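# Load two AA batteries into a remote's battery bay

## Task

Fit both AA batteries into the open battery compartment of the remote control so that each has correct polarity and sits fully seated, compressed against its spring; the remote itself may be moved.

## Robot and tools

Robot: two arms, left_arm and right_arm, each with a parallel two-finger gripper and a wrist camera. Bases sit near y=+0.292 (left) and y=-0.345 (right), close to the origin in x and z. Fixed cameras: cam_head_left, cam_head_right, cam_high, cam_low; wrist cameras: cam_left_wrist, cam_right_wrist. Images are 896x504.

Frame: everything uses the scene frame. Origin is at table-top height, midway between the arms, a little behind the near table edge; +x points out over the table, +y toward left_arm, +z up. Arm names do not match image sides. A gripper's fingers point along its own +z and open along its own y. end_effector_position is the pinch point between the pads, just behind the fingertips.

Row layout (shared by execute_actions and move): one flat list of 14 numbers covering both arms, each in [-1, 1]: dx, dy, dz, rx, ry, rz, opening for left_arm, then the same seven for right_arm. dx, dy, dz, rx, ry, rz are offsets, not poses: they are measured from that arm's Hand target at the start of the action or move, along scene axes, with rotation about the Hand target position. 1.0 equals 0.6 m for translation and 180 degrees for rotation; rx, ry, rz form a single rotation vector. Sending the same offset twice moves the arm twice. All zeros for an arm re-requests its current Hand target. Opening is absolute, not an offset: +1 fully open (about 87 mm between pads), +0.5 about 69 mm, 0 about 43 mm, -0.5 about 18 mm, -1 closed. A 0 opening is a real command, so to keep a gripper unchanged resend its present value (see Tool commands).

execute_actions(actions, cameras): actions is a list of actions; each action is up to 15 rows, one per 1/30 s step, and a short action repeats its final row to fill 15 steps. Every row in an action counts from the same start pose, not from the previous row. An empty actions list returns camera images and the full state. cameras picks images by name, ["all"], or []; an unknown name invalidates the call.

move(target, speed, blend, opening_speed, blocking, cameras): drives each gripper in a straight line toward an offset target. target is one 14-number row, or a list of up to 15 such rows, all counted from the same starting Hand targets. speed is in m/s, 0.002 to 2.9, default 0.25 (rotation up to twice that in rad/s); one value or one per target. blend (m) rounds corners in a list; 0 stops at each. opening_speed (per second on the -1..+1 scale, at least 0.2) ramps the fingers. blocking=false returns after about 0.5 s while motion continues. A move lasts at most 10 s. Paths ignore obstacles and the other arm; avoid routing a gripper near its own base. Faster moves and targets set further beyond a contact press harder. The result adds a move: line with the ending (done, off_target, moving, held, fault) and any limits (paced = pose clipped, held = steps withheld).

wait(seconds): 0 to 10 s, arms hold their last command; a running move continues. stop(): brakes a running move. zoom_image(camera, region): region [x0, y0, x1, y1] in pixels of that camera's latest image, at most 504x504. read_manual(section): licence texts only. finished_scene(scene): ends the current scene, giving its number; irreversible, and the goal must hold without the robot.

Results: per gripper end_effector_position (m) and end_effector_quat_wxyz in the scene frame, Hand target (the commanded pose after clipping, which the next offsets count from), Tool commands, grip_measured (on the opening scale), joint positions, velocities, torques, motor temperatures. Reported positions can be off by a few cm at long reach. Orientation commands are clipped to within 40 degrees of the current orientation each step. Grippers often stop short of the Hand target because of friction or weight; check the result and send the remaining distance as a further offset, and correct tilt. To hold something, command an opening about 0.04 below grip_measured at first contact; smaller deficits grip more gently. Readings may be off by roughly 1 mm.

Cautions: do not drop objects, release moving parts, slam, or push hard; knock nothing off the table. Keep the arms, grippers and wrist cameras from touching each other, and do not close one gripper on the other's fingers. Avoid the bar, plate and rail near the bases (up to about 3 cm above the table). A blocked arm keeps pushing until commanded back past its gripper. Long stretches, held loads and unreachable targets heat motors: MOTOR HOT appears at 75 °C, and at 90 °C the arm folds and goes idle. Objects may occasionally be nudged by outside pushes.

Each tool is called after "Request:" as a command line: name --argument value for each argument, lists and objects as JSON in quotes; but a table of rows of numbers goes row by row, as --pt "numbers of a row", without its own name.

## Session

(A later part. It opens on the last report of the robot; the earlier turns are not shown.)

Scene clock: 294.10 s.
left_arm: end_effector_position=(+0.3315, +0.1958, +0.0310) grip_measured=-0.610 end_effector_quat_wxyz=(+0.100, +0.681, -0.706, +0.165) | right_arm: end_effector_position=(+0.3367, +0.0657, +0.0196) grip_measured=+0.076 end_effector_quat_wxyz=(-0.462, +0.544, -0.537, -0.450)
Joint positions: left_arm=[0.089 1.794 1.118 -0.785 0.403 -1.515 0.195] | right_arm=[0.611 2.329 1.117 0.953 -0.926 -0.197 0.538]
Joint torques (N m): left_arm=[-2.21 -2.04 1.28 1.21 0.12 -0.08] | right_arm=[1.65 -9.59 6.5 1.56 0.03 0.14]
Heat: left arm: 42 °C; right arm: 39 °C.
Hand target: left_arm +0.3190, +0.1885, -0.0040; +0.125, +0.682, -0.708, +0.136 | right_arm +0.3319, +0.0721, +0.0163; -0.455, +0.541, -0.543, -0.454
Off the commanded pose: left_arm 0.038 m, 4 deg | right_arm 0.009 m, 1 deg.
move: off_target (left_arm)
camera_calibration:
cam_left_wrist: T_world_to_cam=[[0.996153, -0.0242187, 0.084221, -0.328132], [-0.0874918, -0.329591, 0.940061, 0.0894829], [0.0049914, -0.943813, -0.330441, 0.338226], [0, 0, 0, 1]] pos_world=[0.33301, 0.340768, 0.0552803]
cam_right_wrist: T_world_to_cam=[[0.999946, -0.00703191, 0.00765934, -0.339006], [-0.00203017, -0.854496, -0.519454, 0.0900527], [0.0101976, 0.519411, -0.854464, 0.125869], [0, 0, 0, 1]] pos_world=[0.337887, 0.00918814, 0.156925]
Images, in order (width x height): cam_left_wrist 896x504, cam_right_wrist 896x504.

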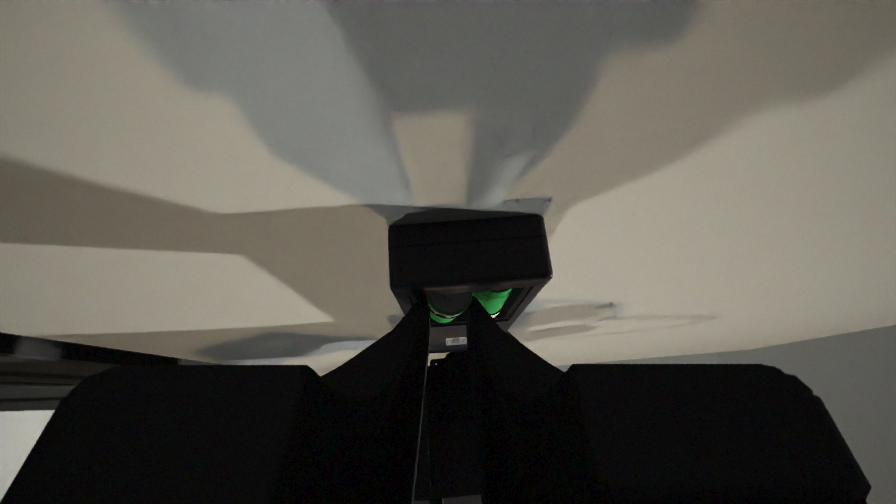

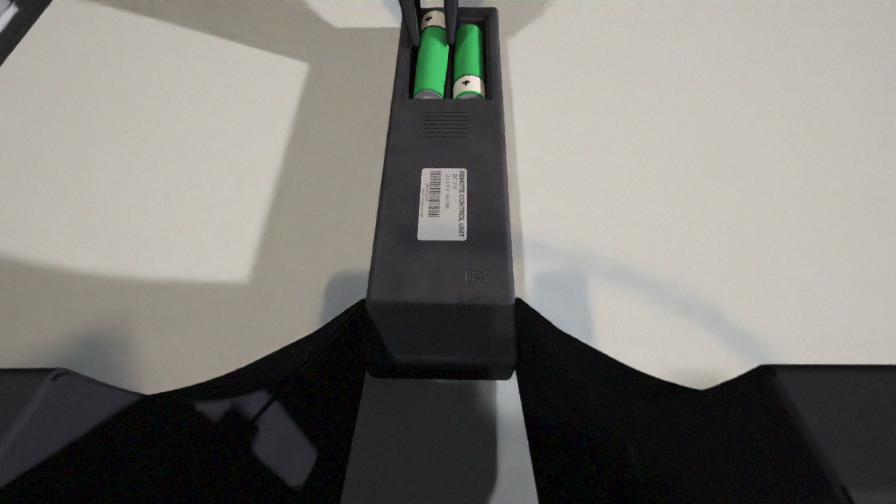

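Request:
move --pt "0.02 0.012 0.055 0 0 0 -0.72 0 0 0 0 0 0 -0.04" --pt "0.02 0.012 0.055 0 0 0 -0.5 0 0 0 0 0 0 -0.04" --pt "0.02 0.012 0.12 0.08 0 0 -0.5 0 0 0 0 0 0 -0.04" --speed 0.1 --opening_speed 0.6 --cameras '["cam_right_wrist","cam_left_wrist"]'

Request:
zoom_image --camera "cam_right_wrist" --region '[380, 0, 530, 110]'

Request:
zoom_image --camera "cam_left_wrist" --region '[340, 160, 560, 420]'

Scene clock: 297.70 s.
left_arm: end_effector_position=(+0.3310, +0.1945, +0.0585) grip_measured=-0.500 end_effector_quat_wxyz=(+0.051, +0.689, -0.721, +0.049) | right_arm: end_effector_position=(+0.3336, +0.0691, +0.0193) grip_measured=+0.076 end_effector_quat_wxyz=(-0.460, +0.544, -0.537, -0.451)
Joint positions: left_arm=[-0.028 1.8 1.336 -1.064 0.159 -1.607 0.25] | right_arm=[0.622 2.329 1.117 0.954 -0.919 -0.193 0.538]
Joint torques (N m): left_arm=[-0.51 -9.59 6.26 0.23 -0.13 -0.14] | right_arm=[0.69 -9.58 6.58 1.57 -0.06 0.09]
Heat: left arm: 42 °C; right arm: 39 °C.
Hand target: left_arm +0.3310, +0.1956, +0.0680; +0.039, +0.692, -0.720, +0.046 | right_arm +0.3319, +0.0722, +0.0163; -0.455, +0.541, -0.543, -0.454
Off the commanded pose: left_arm 0.010 m, 1 deg | right_arm 0.005 m, 1 deg.
move: done
camera_calibration:
cam_left_wrist: T_world_to_cam=[[0.998767, -0.0479807, -0.0127382, -0.320572], [-0.0153129, -0.541852, 0.840334, 0.086441], [-0.047222, -0.839103, -0.541919, 0.355386], [0, 0, 0, 1]] pos_world=[0.338283, 0.329663, 0.115868]
cam_right_wrist: T_world_to_cam=[[0.999977, -0.00493922, 0.00460369, -0.335947], [-0.00183861, -0.855249, -0.518215, 0.0927232], [0.00649687, 0.518194, -0.855238, 0.125143], [0, 0, 0, 1]] pos_world=[0.335297, 0.0127936, 0.156624]
Images, in order (width x height): cam_left_wrist 896x504, cam_right_wrist 896x504.

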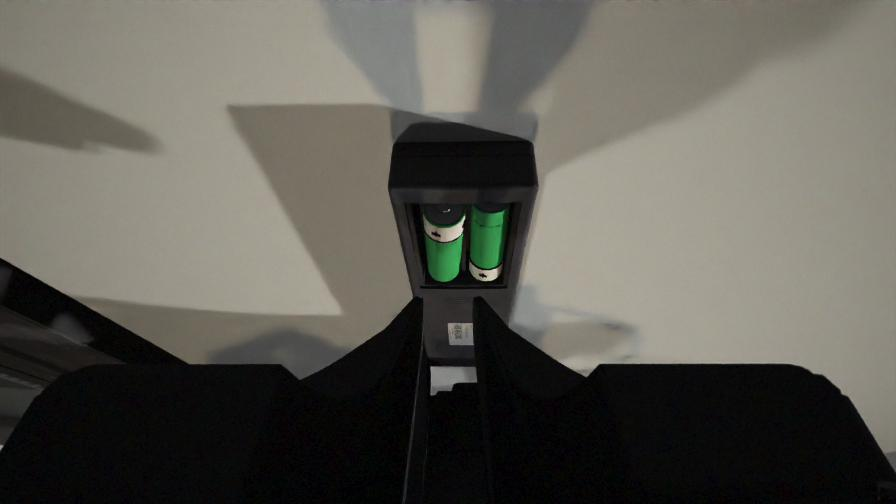

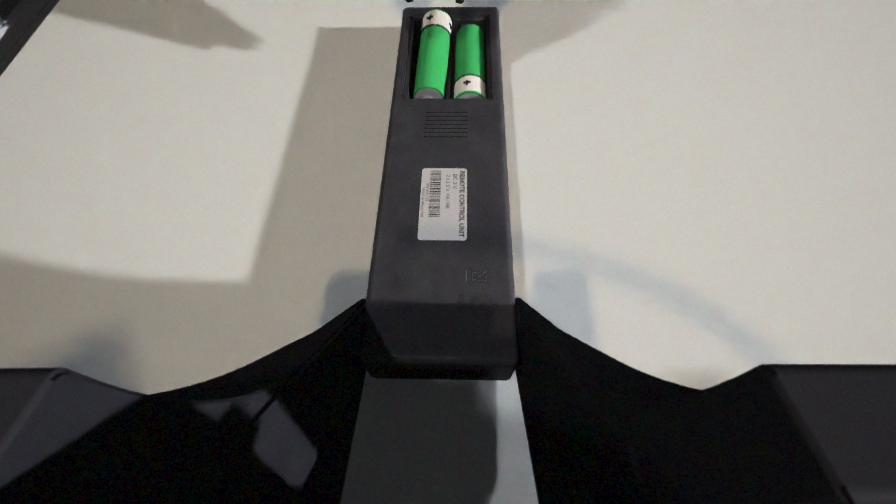

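Scaled by 3.360 from the camera's 896x504 image, which has a finer 1280x720 frame.

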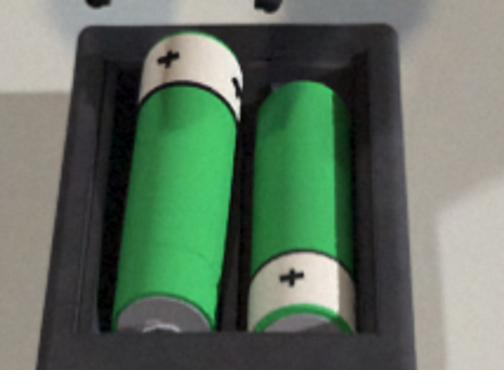

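Scaled by 1.938 from the camera's 896x504 image, which has a finer 1280x720 frame.

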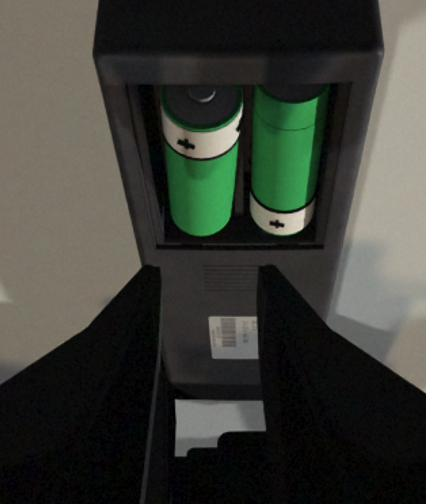

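Request:
move --pt "-0.003 0.033 0.01 0.02 0 0 -0.82 0 0 0 0 0 0 -0.04" --pt "-0.003 0.033 -0.03 0.02 0 0 -0.82 0 0 0 0 0 0 -0.04" --speed 0.06 --cameras '["cam_right_wrist","cam_left_wrist"]'

Request:
zoom_image --camera "cam_right_wrist" --region '[380, 0, 530, 110]'

Request:
zoom_image --camera "cam_left_wrist" --region '[340, 160, 560, 420]'

Scene clock: 300.43 s.
left_arm: end_effector_position=(+0.3288, +0.2086, +0.0524) grip_measured=-0.820 end_effector_quat_wxyz=(+0.027, +0.693, -0.720, +0.029) | right_arm: end_effector_position=(+0.3336, +0.0691, +0.0193) grip_measured=+0.076 end_effector_quat_wxyz=(-0.460, +0.544, -0.537, -0.451)
Joint positions: left_arm=[-0.018 1.789 1.312 -1.051 0.096 -1.605 0.09] | right_arm=[0.622 2.329 1.117 0.954 -0.919 -0.193 0.538]
Joint torques (N m): left_arm=[1.06 -7.94 4.33 0.66 -0.2 0.12] | right_arm=[0.55 -9.61 6.6 1.55 -0.05 0.09]
Heat: left arm: 43 °C; right arm: 39 °C.
Hand target: left_arm +0.3292, +0.2155, +0.0499; +0.017, +0.693, -0.721, +0.024 | right_arm +0.3319, +0.0722, +0.0163; -0.455, +0.541, -0.543, -0.454
Off the commanded pose: left_arm 0.007 m, 1 deg | right_arm 0.005 m, 1 deg.
move: done
camera_calibration:
cam_left_wrist: T_world_to_cam=[[0.999148, -0.0399786, -0.0102077, -0.319695], [-0.015544, -0.593866, 0.804414, 0.111955], [-0.0382214, -0.80357, -0.593982, 0.356228], [0, 0, 0, 1]] pos_world=[0.334779, 0.339959, 0.118271]
cam_right_wrist: T_world_to_cam=[[0.999977, -0.00493922, 0.00460369, -0.335947], [-0.00183861, -0.855249, -0.518215, 0.0927232], [0.00649687, 0.518194, -0.855238, 0.125143], [0, 0, 0, 1]] pos_world=[0.335297, 0.0127936, 0.156624]
Images, in order (width x height): cam_left_wrist 896x504, cam_right_wrist 896x504.

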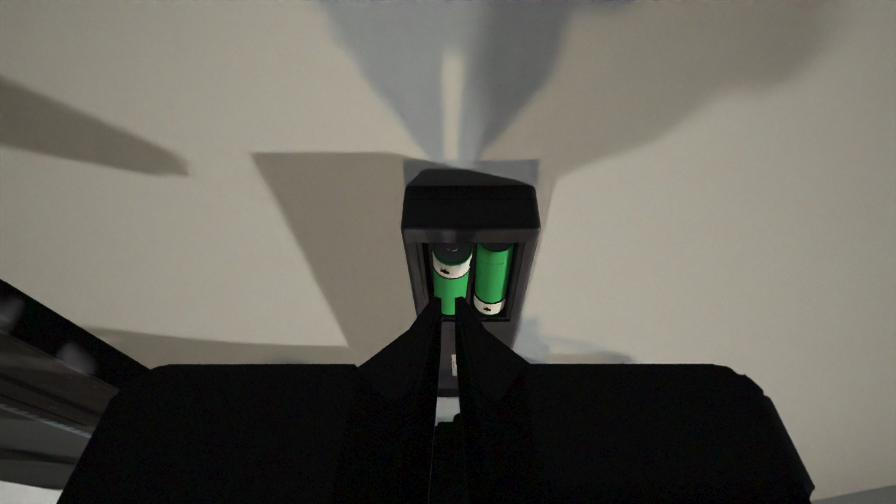

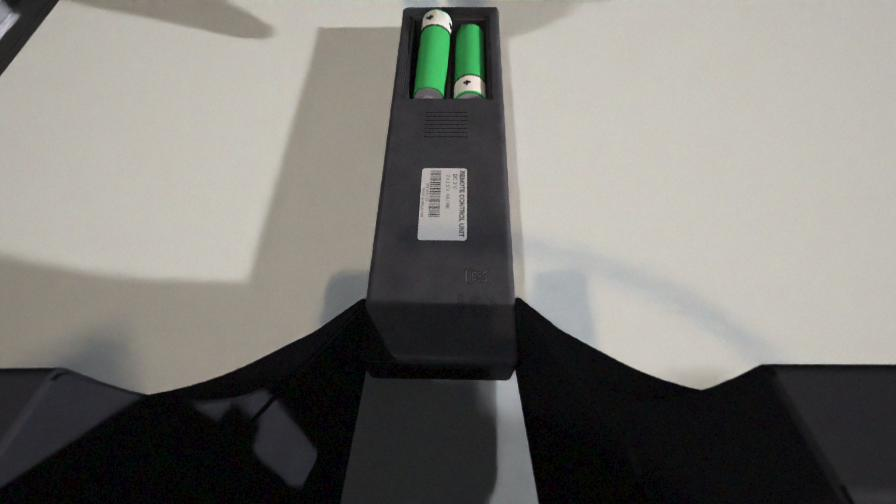

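Scaled by 3.360 from the camera's 896x504 image, which has a finer 1280x720 frame.

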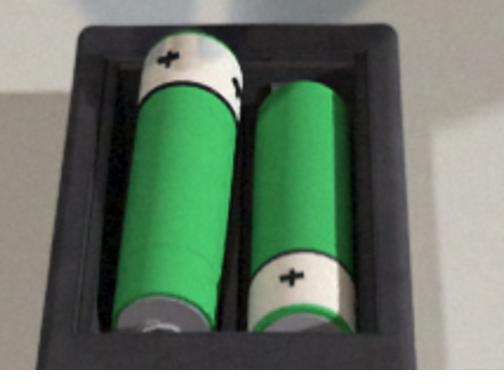

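Scaled by 1.938 from the camera's 896x504 image, which has a finer 1280x720 frame.

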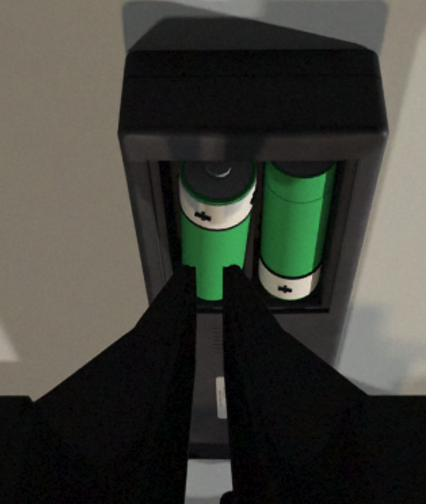

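Request:
move --pt "0.003 0.008 0 0 0 0 -0.82 0 0 0 0 0 0 -0.04" --pt "0.003 0.008 -0.032 0 0 0 -0.82 0 0 0 0 0 0 -0.04" --speed 0.05 --cameras '["cam_right_wrist","cam_left_wrist"]'

Request:
zoom_image --camera "cam_right_wrist" --region '[380, 0, 530, 110]'

Request:
zoom_image --camera "cam_left_wrist" --region '[340, 160, 560, 420]'

Scene clock: 302.20 s.
left_arm: end_effector_position=(+0.3306, +0.2133, +0.0399) grip_measured=-0.820 end_effector_quat_wxyz=(+0.023, +0.692, -0.721, +0.032) | right_arm: end_effector_position=(+0.3336, +0.0691, +0.0194) grip_measured=+0.076 end_effector_quat_wxyz=(-0.461, +0.544, -0.537, -0.451)
Joint positions: left_arm=[-0.005 1.799 1.273 -0.992 0.095 -1.589 0.09] | right_arm=[0.622 2.329 1.117 0.955 -0.919 -0.193 0.538]
Joint torques (N m): left_arm=[1.07 -6.57 3.9 0.84 -0.18 0.11] | right_arm=[0.58 -9.63 6.53 1.55 -0.04 0.1]
Heat: left arm: 43 °C; right arm: 39 °C.
Hand target: left_arm +0.3310, +0.2203, +0.0309; +0.017, +0.693, -0.721, +0.024 | right_arm +0.3319, +0.0722, +0.0163; -0.455, +0.541, -0.543, -0.454
Off the commanded pose: left_arm 0.012 m, 1 deg | right_arm 0.005 m, 1 deg.
move: off_target (left_arm)
camera_calibration:
cam_left_wrist: T_world_to_cam=[[0.999114, -0.0420623, 0.00110781, -0.321425], [-0.0259142, -0.594376, 0.80377, 0.128407], [-0.0331499, -0.803086, -0.59494, 0.350843], [0, 0, 0, 1]] pos_world=[0.336099, 0.344559, 0.105877]
cam_right_wrist: T_world_to_cam=[[0.999974, -0.00494297, 0.00518503, -0.336037], [-0.00153709, -0.854993, -0.518638, 0.0926504], [0.00699677, 0.518617, -0.854978, 0.125067], [0, 0, 0, 1]] pos_world=[0.335296, 0.0126924, 0.156724]
Images, in order (width x height): cam_left_wrist 896x504, cam_right_wrist 896x504.

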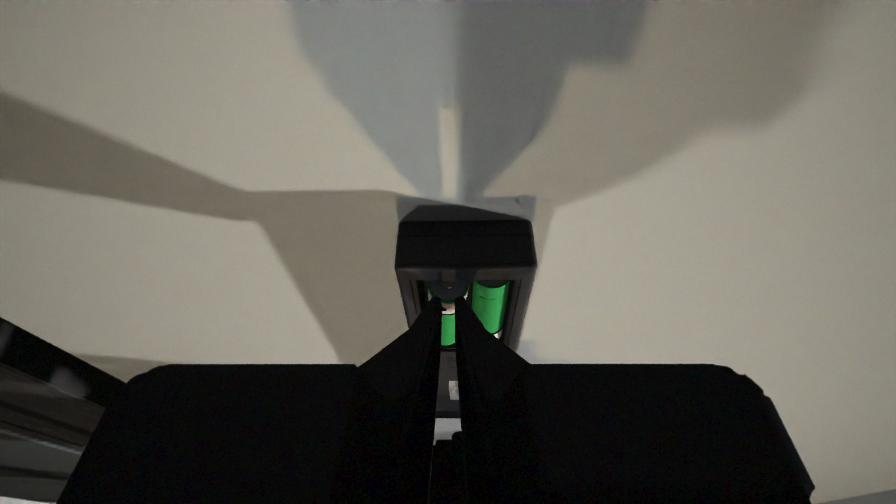

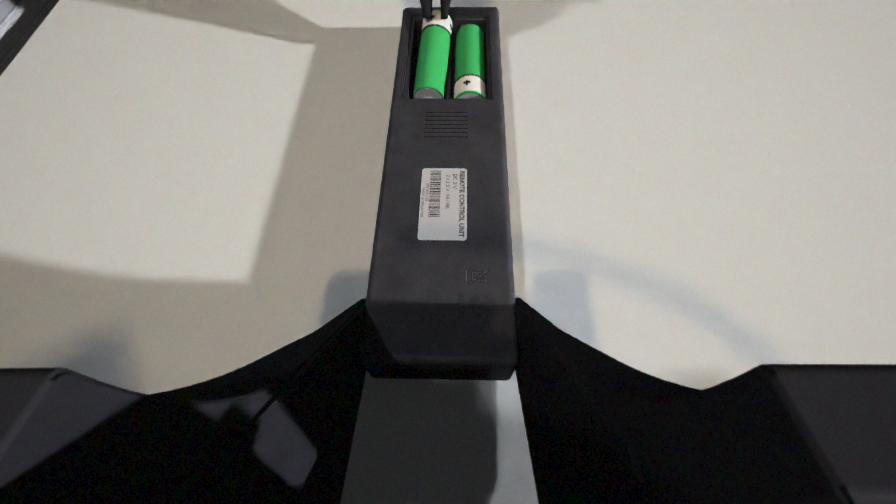

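Scaled by 3.360 from the camera's 896x504 image, which has a finer 1280x720 frame.

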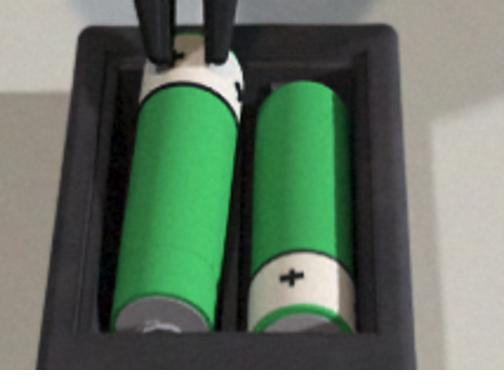

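Scaled by 1.938 from the camera's 896x504 image, which has a finer 1280x720 frame.

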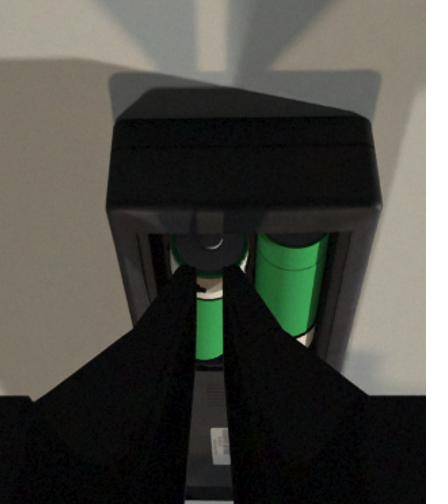

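Request:
move --target '[0.0,-0.015,-0.035,0,0,0,-0.82,0,0,0,0,0,0,-0.04]' --speed 0.05 --cameras '["cam_right_wrist","cam_left_wrist"]'

Request:
zoom_image --camera "cam_right_wrist" --region '[380, 0, 530, 110]'

Request:
zoom_image --camera "cam_left_wrist" --region '[340, 160, 560, 420]'

Scene clock: 303.20 s.
left_arm: end_effector_position=(+0.3291, +0.2115, +0.0355) grip_measured=-0.819 end_effector_quat_wxyz=(+0.025, +0.692, -0.721, +0.038) | right_arm: end_effector_position=(+0.3337, +0.0691, +0.0194) grip_measured=+0.076 end_effector_quat_wxyz=(-0.461, +0.544, -0.537, -0.451)
Joint positions: left_arm=[-0.005 1.796 1.247 -0.964 0.107 -1.589 0.09] | right_arm=[0.622 2.329 1.117 0.955 -0.918 -0.193 0.538]
Joint torques (N m): left_arm=[-1.52 -4.18 1.98 1.42 -0.32 -0.21] | right_arm=[0.58 -9.62 6.56 1.57 -0.06 0.1]
Heat: left arm: 43 °C; right arm: 39 °C.
Hand target: left_arm +0.3309, +0.2112, +0.0098; +0.017, +0.693, -0.721, +0.024 | right_arm +0.3318, +0.0722, +0.0163; -0.455, +0.541, -0.543, -0.454
Off the commanded pose: left_arm 0.026 m, 2 deg | right_arm 0.005 m, 1 deg.
move: off_target (left_arm)
camera_calibration:
cam_left_wrist: T_world_to_cam=[[0.999081, -0.0423356, 0.00668131, -0.320123], [-0.0301926, -0.584561, 0.810788, 0.129869], [-0.0304195, -0.810245, -0.585302, 0.347028], [0, 0, 0, 1]] pos_world=[0.334306, 0.343542, 0.0999588]
cam_right_wrist: T_world_to_cam=[[0.999971, -0.00520081, 0.00561315, -0.336098], [-0.00153653, -0.855063, -0.518521, 0.0926332], [0.00749632, 0.518498, -0.855046, 0.124912], [0, 0, 0, 1]] pos_world=[0.335294, 0.0126925, 0.156725]
Images, in order (width x height): cam_left_wrist 896x504, cam_right_wrist 896x504.

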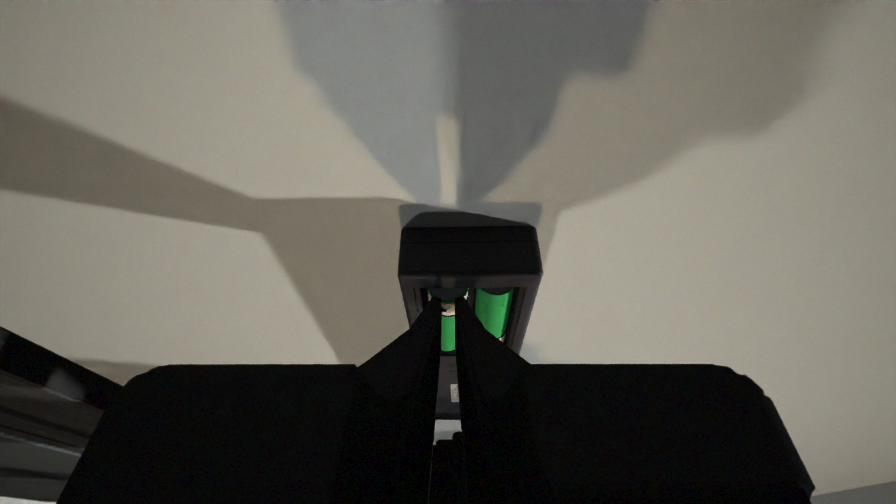

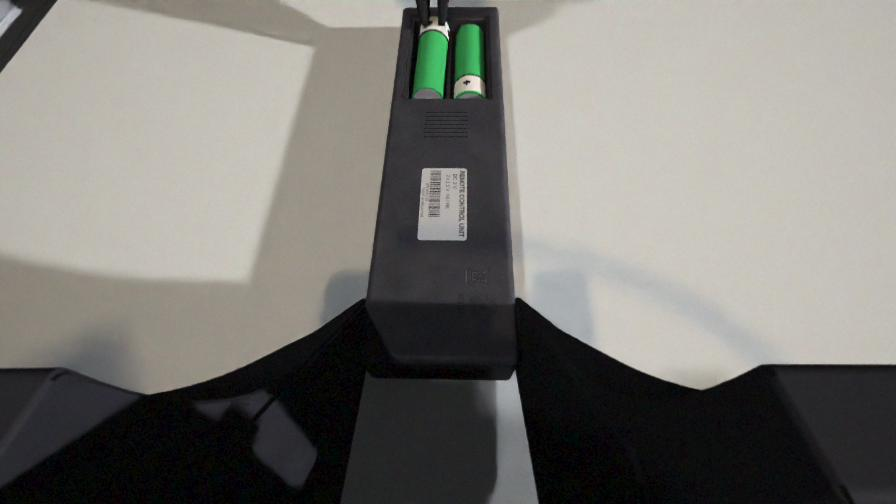

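Scaled by 3.360 from the camera's 896x504 image, which has a finer 1280x720 frame.

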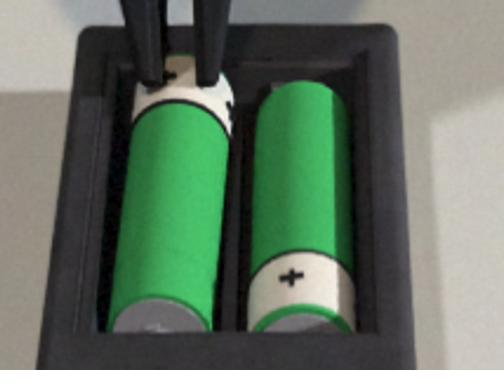

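Scaled by 1.938 from the camera's 896x504 image, which has a finer 1280x720 frame.

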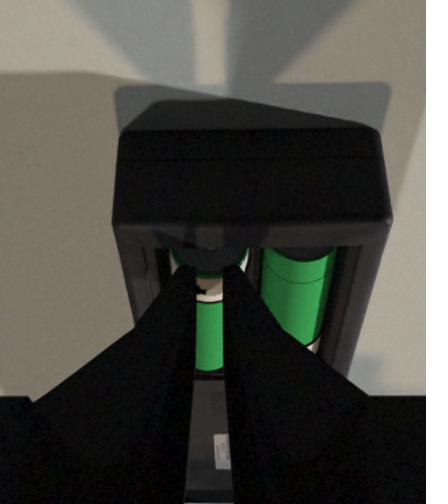

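Excellent, it moved down. Press more.

Request:
move --target '[0.003,-0.006,-0.03,0,0,0,-0.82,0,0,0,0,0,0,-0.04]' --speed 0.05 --cameras '["cam_right_wrist","cam_left_wrist"]'

Request:
zoom_image --camera "cam_right_wrist" --region '[380, 0, 530, 110]'

Request:
zoom_image --camera "cam_left_wrist" --region '[340, 160, 560, 420]'

Scene clock: 304.47 s.
left_arm: end_effector_position=(+0.3352, +0.2100, +0.0318) grip_measured=-0.819 end_effector_quat_wxyz=(+0.014, +0.690, -0.721, +0.052) | right_arm: end_effector_position=(+0.3371, +0.0682, +0.0191) grip_measured=+0.076 end_effector_quat_wxyz=(-0.465, +0.541, -0.541, -0.446)
Joint positions: left_arm=[-0.007 1.793 1.226 -0.911 0.109 -1.591 0.091] | right_arm=[0.619 2.329 1.117 0.955 -0.904 -0.192 0.538]
Joint torques (N m): left_arm=[-2.26 -1.88 1.03 1.6 -0.38 -0.3] | right_arm=[0.79 -9.66 6.53 1.55 -0.22 0.06]
Heat: left arm: 43 °C; right arm: 39 °C.
Hand target: left_arm +0.3328, +0.2077, -0.0082; +0.017, +0.693, -0.721, +0.024 | right_arm +0.3318, +0.0722, +0.0163; -0.455, +0.541, -0.543, -0.454
Off the commanded pose: left_arm 0.040 m, 3 deg | right_arm 0.007 m, 1 deg.
move: off_target (left_arm)
camera_calibration:
cam_left_wrist: T_world_to_cam=[[0.998182, -0.0437308, 0.0414711, -0.326844], [-0.0591775, -0.580873, 0.81184, 0.141135], [-0.0114129, -0.812818, -0.582405, 0.337894], [0, 0, 0, 1]] pos_world=[0.338459, 0.342335, 0.0957665]
cam_right_wrist: T_world_to_cam=[[0.999744, -0.0213457, 0.00746652, -0.338295], [-0.0144139, -0.855904, -0.516934, 0.0961728], [0.017425, 0.516694, -0.855993, 0.121949], [0, 0, 0, 1]] pos_world=[0.33747, 0.012083, 0.156629]
Images, in order (width x height): cam_left_wrist 896x504, cam_right_wrist 896x504.

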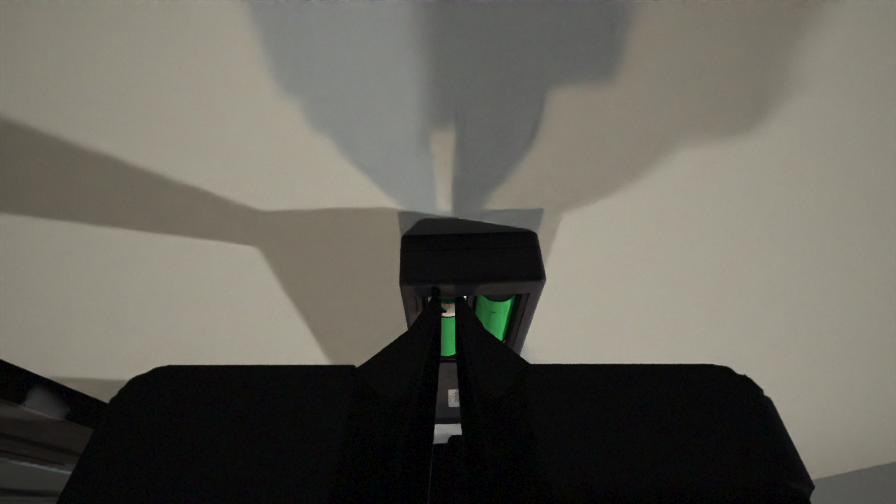

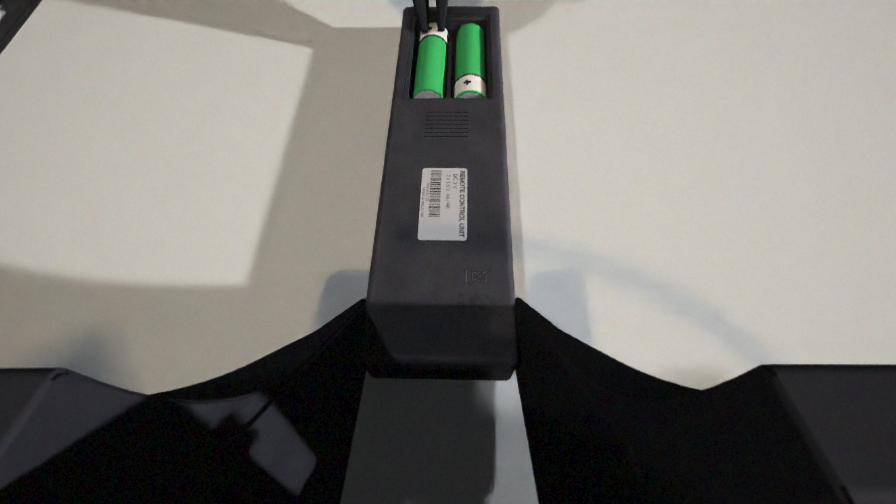

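Scaled by 3.360 from the camera's 896x504 image, which has a finer 1280x720 frame.

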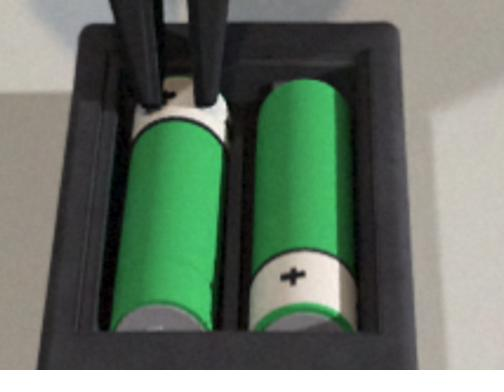

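Scaled by 1.938 from the camera's 896x504 image, which has a finer 1280x720 frame.

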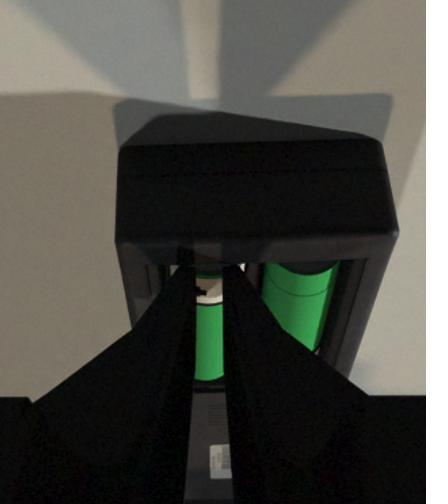

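Request:
move --target '[-0.012,0.0,-0.02,0,0,0,-0.82,0,0,0,0,0,0,-0.04]' --speed 0.05 --cameras '["cam_right_wrist","cam_left_wrist"]'

Request:
zoom_image --camera "cam_right_wrist" --region '[380, 0, 530, 110]'

Request:
zoom_image --camera "cam_left_wrist" --region '[340, 160, 560, 420]'

Scene clock: 305.53 s.
left_arm: end_effector_position=(+0.3338, +0.2099, +0.0293) grip_measured=-0.819 end_effector_quat_wxyz=(+0.004, +0.690, -0.721, +0.064) | right_arm: end_effector_position=(+0.3372, +0.0682, +0.0192) grip_measured=+0.076 end_effector_quat_wxyz=(-0.465, +0.540, -0.541, -0.446)
Joint positions: left_arm=[-0.007 1.764 1.176 -0.857 0.111 -1.593 0.09] | right_arm=[0.619 2.329 1.117 0.956 -0.904 -0.192 0.538]
Joint torques (N m): left_arm=[-2.47 -0.24 0.21 1.64 -0.39 -0.28] | right_arm=[0.8 -9.62 6.53 1.54 -0.19 0.08]
Heat: left arm: 42 °C; right arm: 39 °C.
Hand target: left_arm +0.3257, +0.2076, -0.0202; +0.017, +0.693, -0.721, +0.024 | right_arm +0.3318, +0.0723, +0.0163; -0.455, +0.541, -0.543, -0.454
Off the commanded pose: left_arm 0.050 m, 5 deg | right_arm 0.007 m, 2 deg.
move: off_target (left_arm)
camera_calibration:
cam_left_wrist: T_world_to_cam=[[0.996434, -0.0419539, 0.0732099, -0.32604], [-0.0839732, -0.578047, 0.811671, 0.15067], [0.00826592, -0.814924, -0.579508, 0.330109], [0, 0, 0, 1]] pos_world=[0.334801, 0.34243, 0.0928757]
cam_right_wrist: T_world_to_cam=[[0.999734, -0.0216905, 0.00784093, -0.338345], [-0.014513, -0.855827, -0.517059, 0.0962244], [0.0179257, 0.516808, -0.855914, 0.121767], [0, 0, 0, 1]] pos_world=[0.337469, 0.0120823, 0.156629]
Images, in order (width x height): cam_left_wrist 896x504, cam_right_wrist 896x504.

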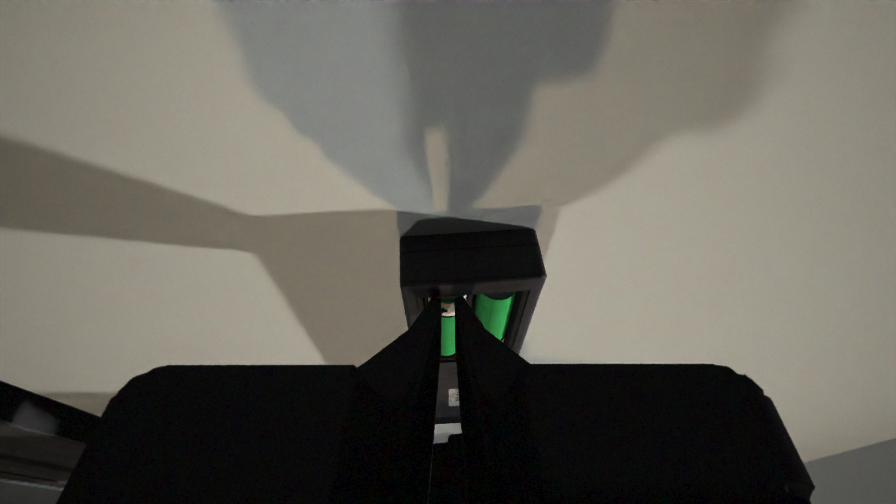

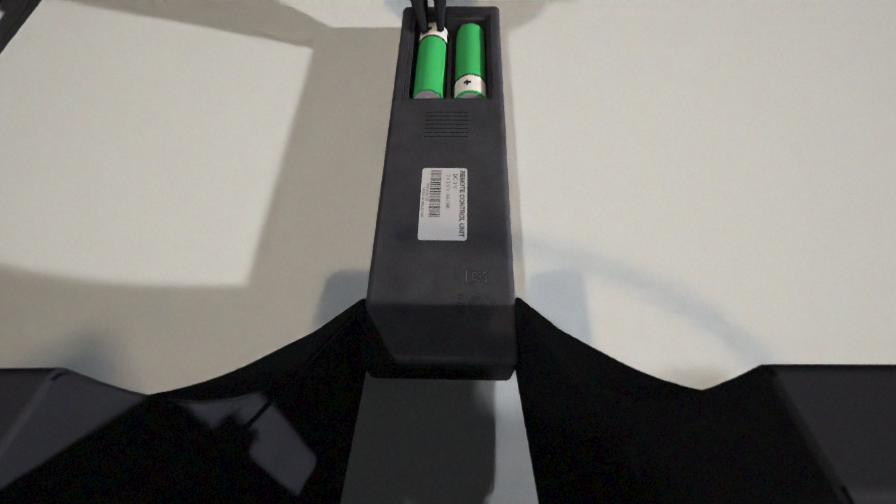

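Scaled by 3.360 from the camera's 896x504 image, which has a finer 1280x720 frame.

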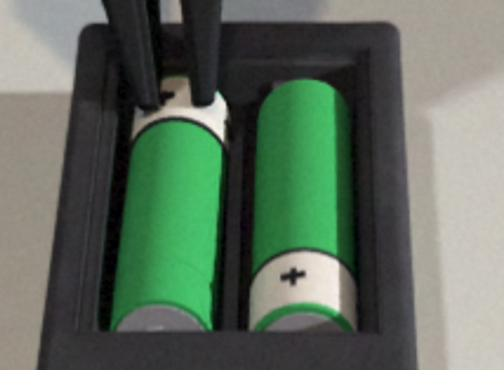

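Scaled by 1.938 from the camera's 896x504 image, which has a finer 1280x720 frame.

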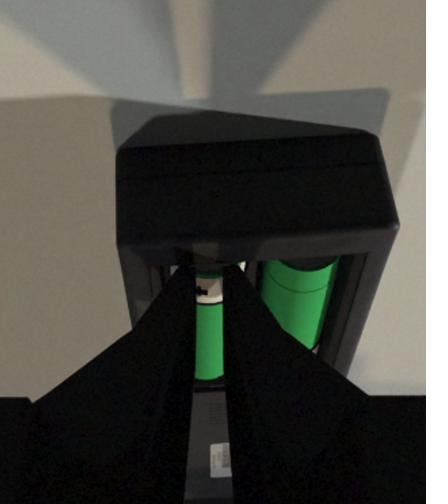

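Request:
move --pt "0.012 0.004 0.08 0 0 0 -0.82 0 0 0 0 0 0 -0.04" --pt "0.012 0.004 0.17 0 0 0 -0.82 0 0 0 0 0 0 -0.04" --speed 0.12 --cameras '["cam_right_wrist","cam_left_wrist"]'

Request:
zoom_image --camera "cam_right_wrist" --region '[380, 0, 530, 110]'

Request:
zoom_image --camera "cam_left_wrist" --region '[370, 120, 560, 300]'

Scene clock: 307.73 s.
left_arm: end_effector_position=(+0.3338, +0.2084, +0.0729) grip_measured=-0.820 end_effector_quat_wxyz=(+0.027, +0.690, -0.723, +0.027) | right_arm: end_effector_position=(+0.3365, +0.0689, +0.0192) grip_measured=+0.076 end_effector_quat_wxyz=(-0.464, +0.541, -0.541, -0.446)
Joint positions: left_arm=[-0.017 1.794 1.402 -1.14 0.095 -1.595 0.09] | right_arm=[0.622 2.329 1.117 0.956 -0.903 -0.192 0.538]
Joint torques (N m): left_arm=[-0.36 -9.36 6.24 0.28 -0.19 -0.15] | right_arm=[0.64 -9.57 6.63 1.55 -0.21 0.07]
Heat: left arm: 42 °C; right arm: 39 °C.
Hand target: left_arm +0.3328, +0.2101, +0.0818; +0.017, +0.693, -0.720, +0.024 | right_arm +0.3318, +0.0722, +0.0163; -0.455, +0.541, -0.543, -0.454
Off the commanded pose: left_arm 0.009 m, 1 deg | right_arm 0.006 m, 1 deg.
move: done
camera_calibration:
cam_left_wrist: T_world_to_cam=[[0.998772, -0.0479243, -0.0125754, -0.322546], [-0.0184058, -0.594525, 0.803866, 0.0965766], [-0.0460011, -0.802647, -0.594677, 0.370895], [0, 0, 0, 1]] pos_world=[0.340989, 0.339657, 0.138872]
cam_right_wrist: T_world_to_cam=[[0.999757, -0.020576, 0.00792651, -0.337666], [-0.0135159, -0.85588, -0.516997, 0.0964696], [0.0174219, 0.516764, -0.85595, 0.121593], [0, 0, 0, 1]] pos_world=[0.33677, 0.0127835, 0.156629]
Images, in order (width x height): cam_left_wrist 896x504, cam_right_wrist 896x504.

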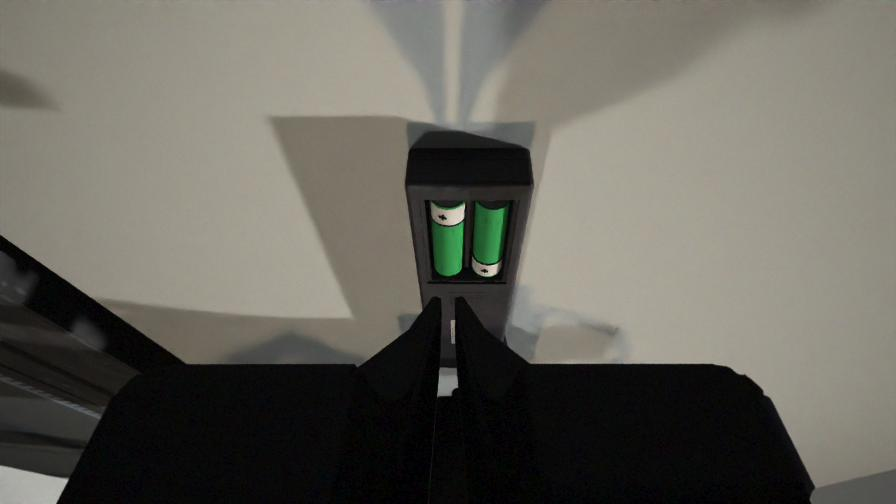

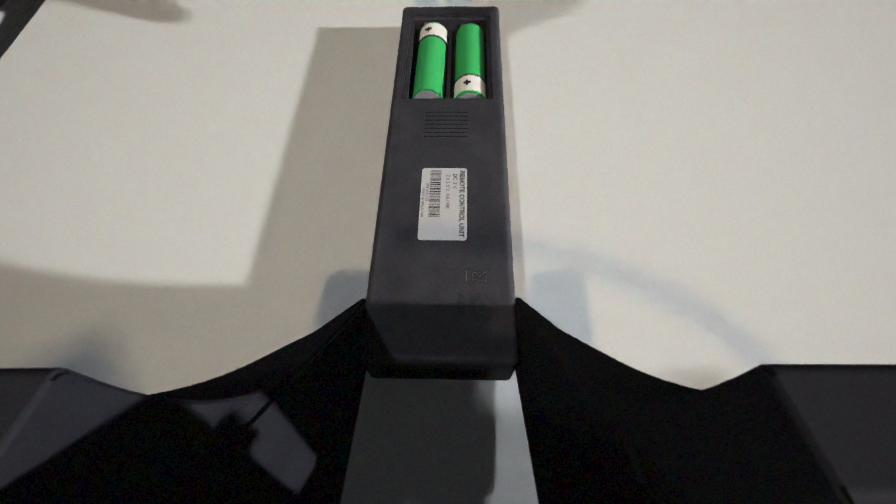

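Scaled by 3.360 from the camera's 896x504 image, which has a finer 1280x720 frame.

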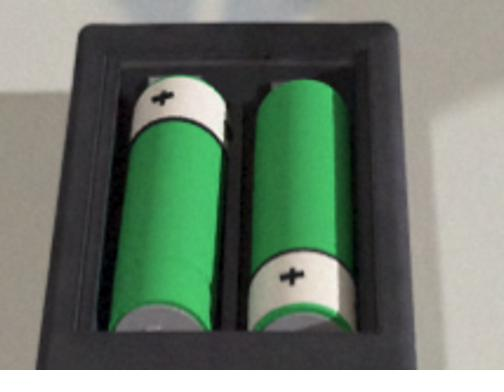

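Scaled by 2.653 from the camera's 896x504 image, which has a finer 1280x720 frame.

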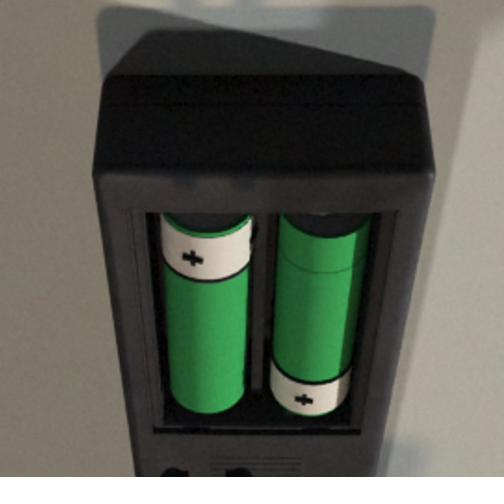

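Request:
move --pt "-0.04 -0.025 0.07 0 0 -0.5 -0.82 0 0 0 0 0 0 -0.04" --speed 0.3 --cameras '["cam_right_wrist","cam_left_wrist"]'

Request:
zoom_image --camera "cam_left_wrist" --region '[350, 100, 600, 280]'

Scene clock: 311.63 s.
left_arm: end_effector_position=(+0.3102, +0.1931, +0.1231) grip_measured=-0.820 end_effector_quat_wxyz=(-0.022, +0.010, +1.000, -0.016) | right_arm: end_effector_position=(+0.3365, +0.0689, +0.0192) grip_measured=+0.076 end_effector_quat_wxyz=(-0.464, +0.541, -0.541, -0.446)
Joint positions: left_arm=[-0.192 1.923 1.785 -1.43 0.053 -0.224 0.09] | right_arm=[0.622 2.329 1.117 0.956 -0.903 -0.192 0.538]
Joint torques (N m): left_arm=[-0.54 -7.94 6.48 0.29 -0.15 0.13] | right_arm=[0.62 -9.65 6.56 1.55 -0.21 0.1]
Heat: left arm: 43 °C; right arm: 39 °C.
Hand target: left_arm +0.3088, +0.1951, +0.1238; -0.029, +0.020, +0.999, -0.005 | right_arm +0.3318, +0.0722, +0.0163; -0.455, +0.541, -0.543, -0.454
Off the commanded pose: left_arm 0.003 m, 2 deg | right_arm 0.006 m, 1 deg.
move: done
camera_calibration:
cam_left_wrist: T_world_to_cam=[[-0.0206856, -0.999627, 0.0178176, 0.197183], [-0.620894, 0.0268125, 0.783436, 0.116082], [-0.783622, 0.005143, -0.621217, 0.463437], [0, 0, 0, 1]] pos_world=[0.439313, 0.191613, 0.193439]
cam_right_wrist: T_world_to_cam=[[0.999757, -0.020576, 0.00792651, -0.337666], [-0.0135159, -0.85588, -0.516997, 0.0964696], [0.0174219, 0.516764, -0.85595, 0.121593], [0, 0, 0, 1]] pos_world=[0.33677, 0.0127835, 0.156629]
Images, in order (width x height): cam_left_wrist 896x504, cam_right_wrist 896x504.

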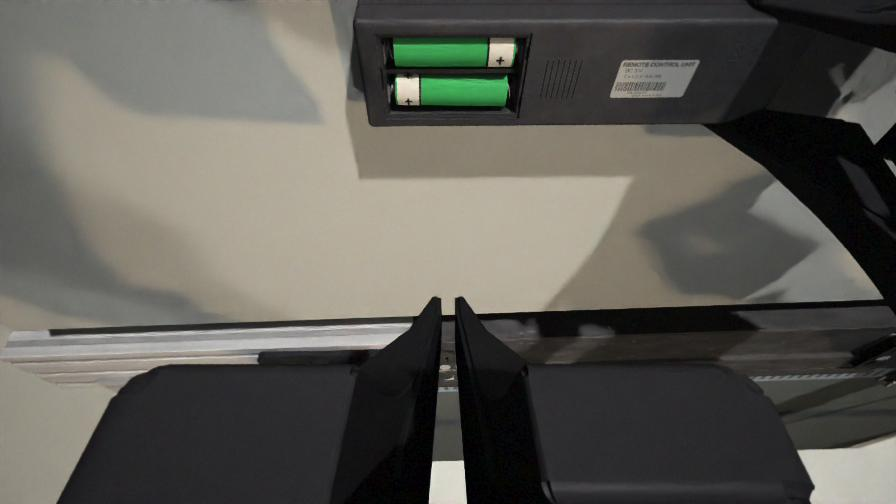

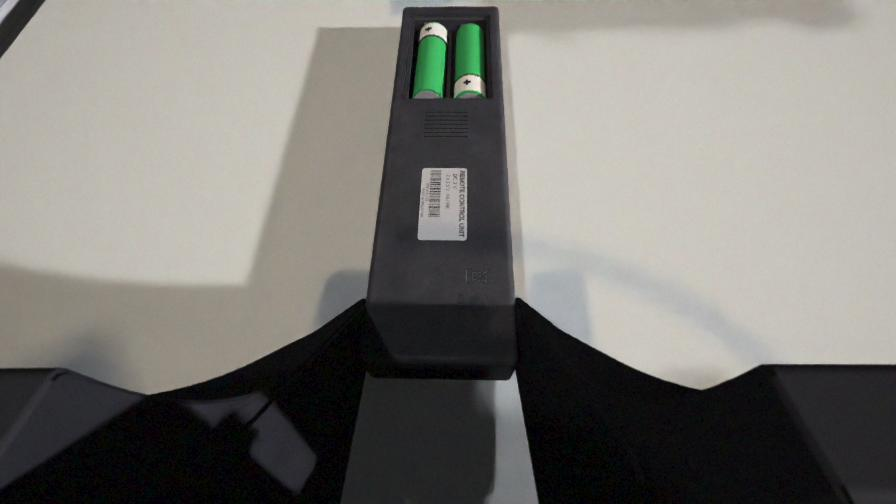

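Scaled by 2.016 from the camera's 896x504 image, which has a finer 1280x720 frame.

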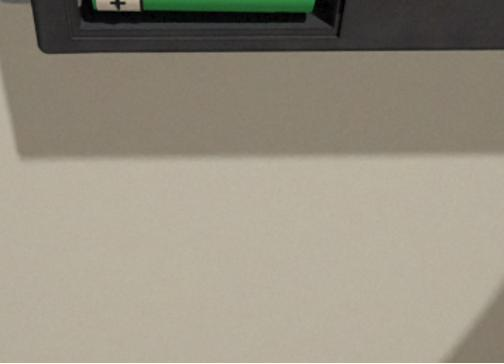

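Request:
zoom_image --camera "cam_left_wrist" --region '[350, 10, 550, 130]'

Scaled by 2.520 from the camera's 896x504 image, which has a finer 1280x720 frame.

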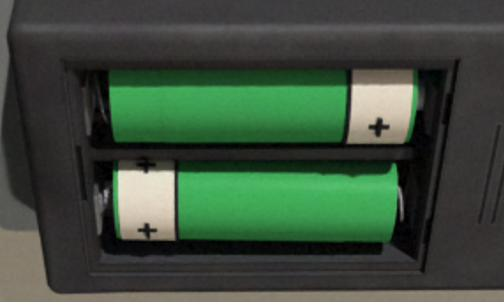

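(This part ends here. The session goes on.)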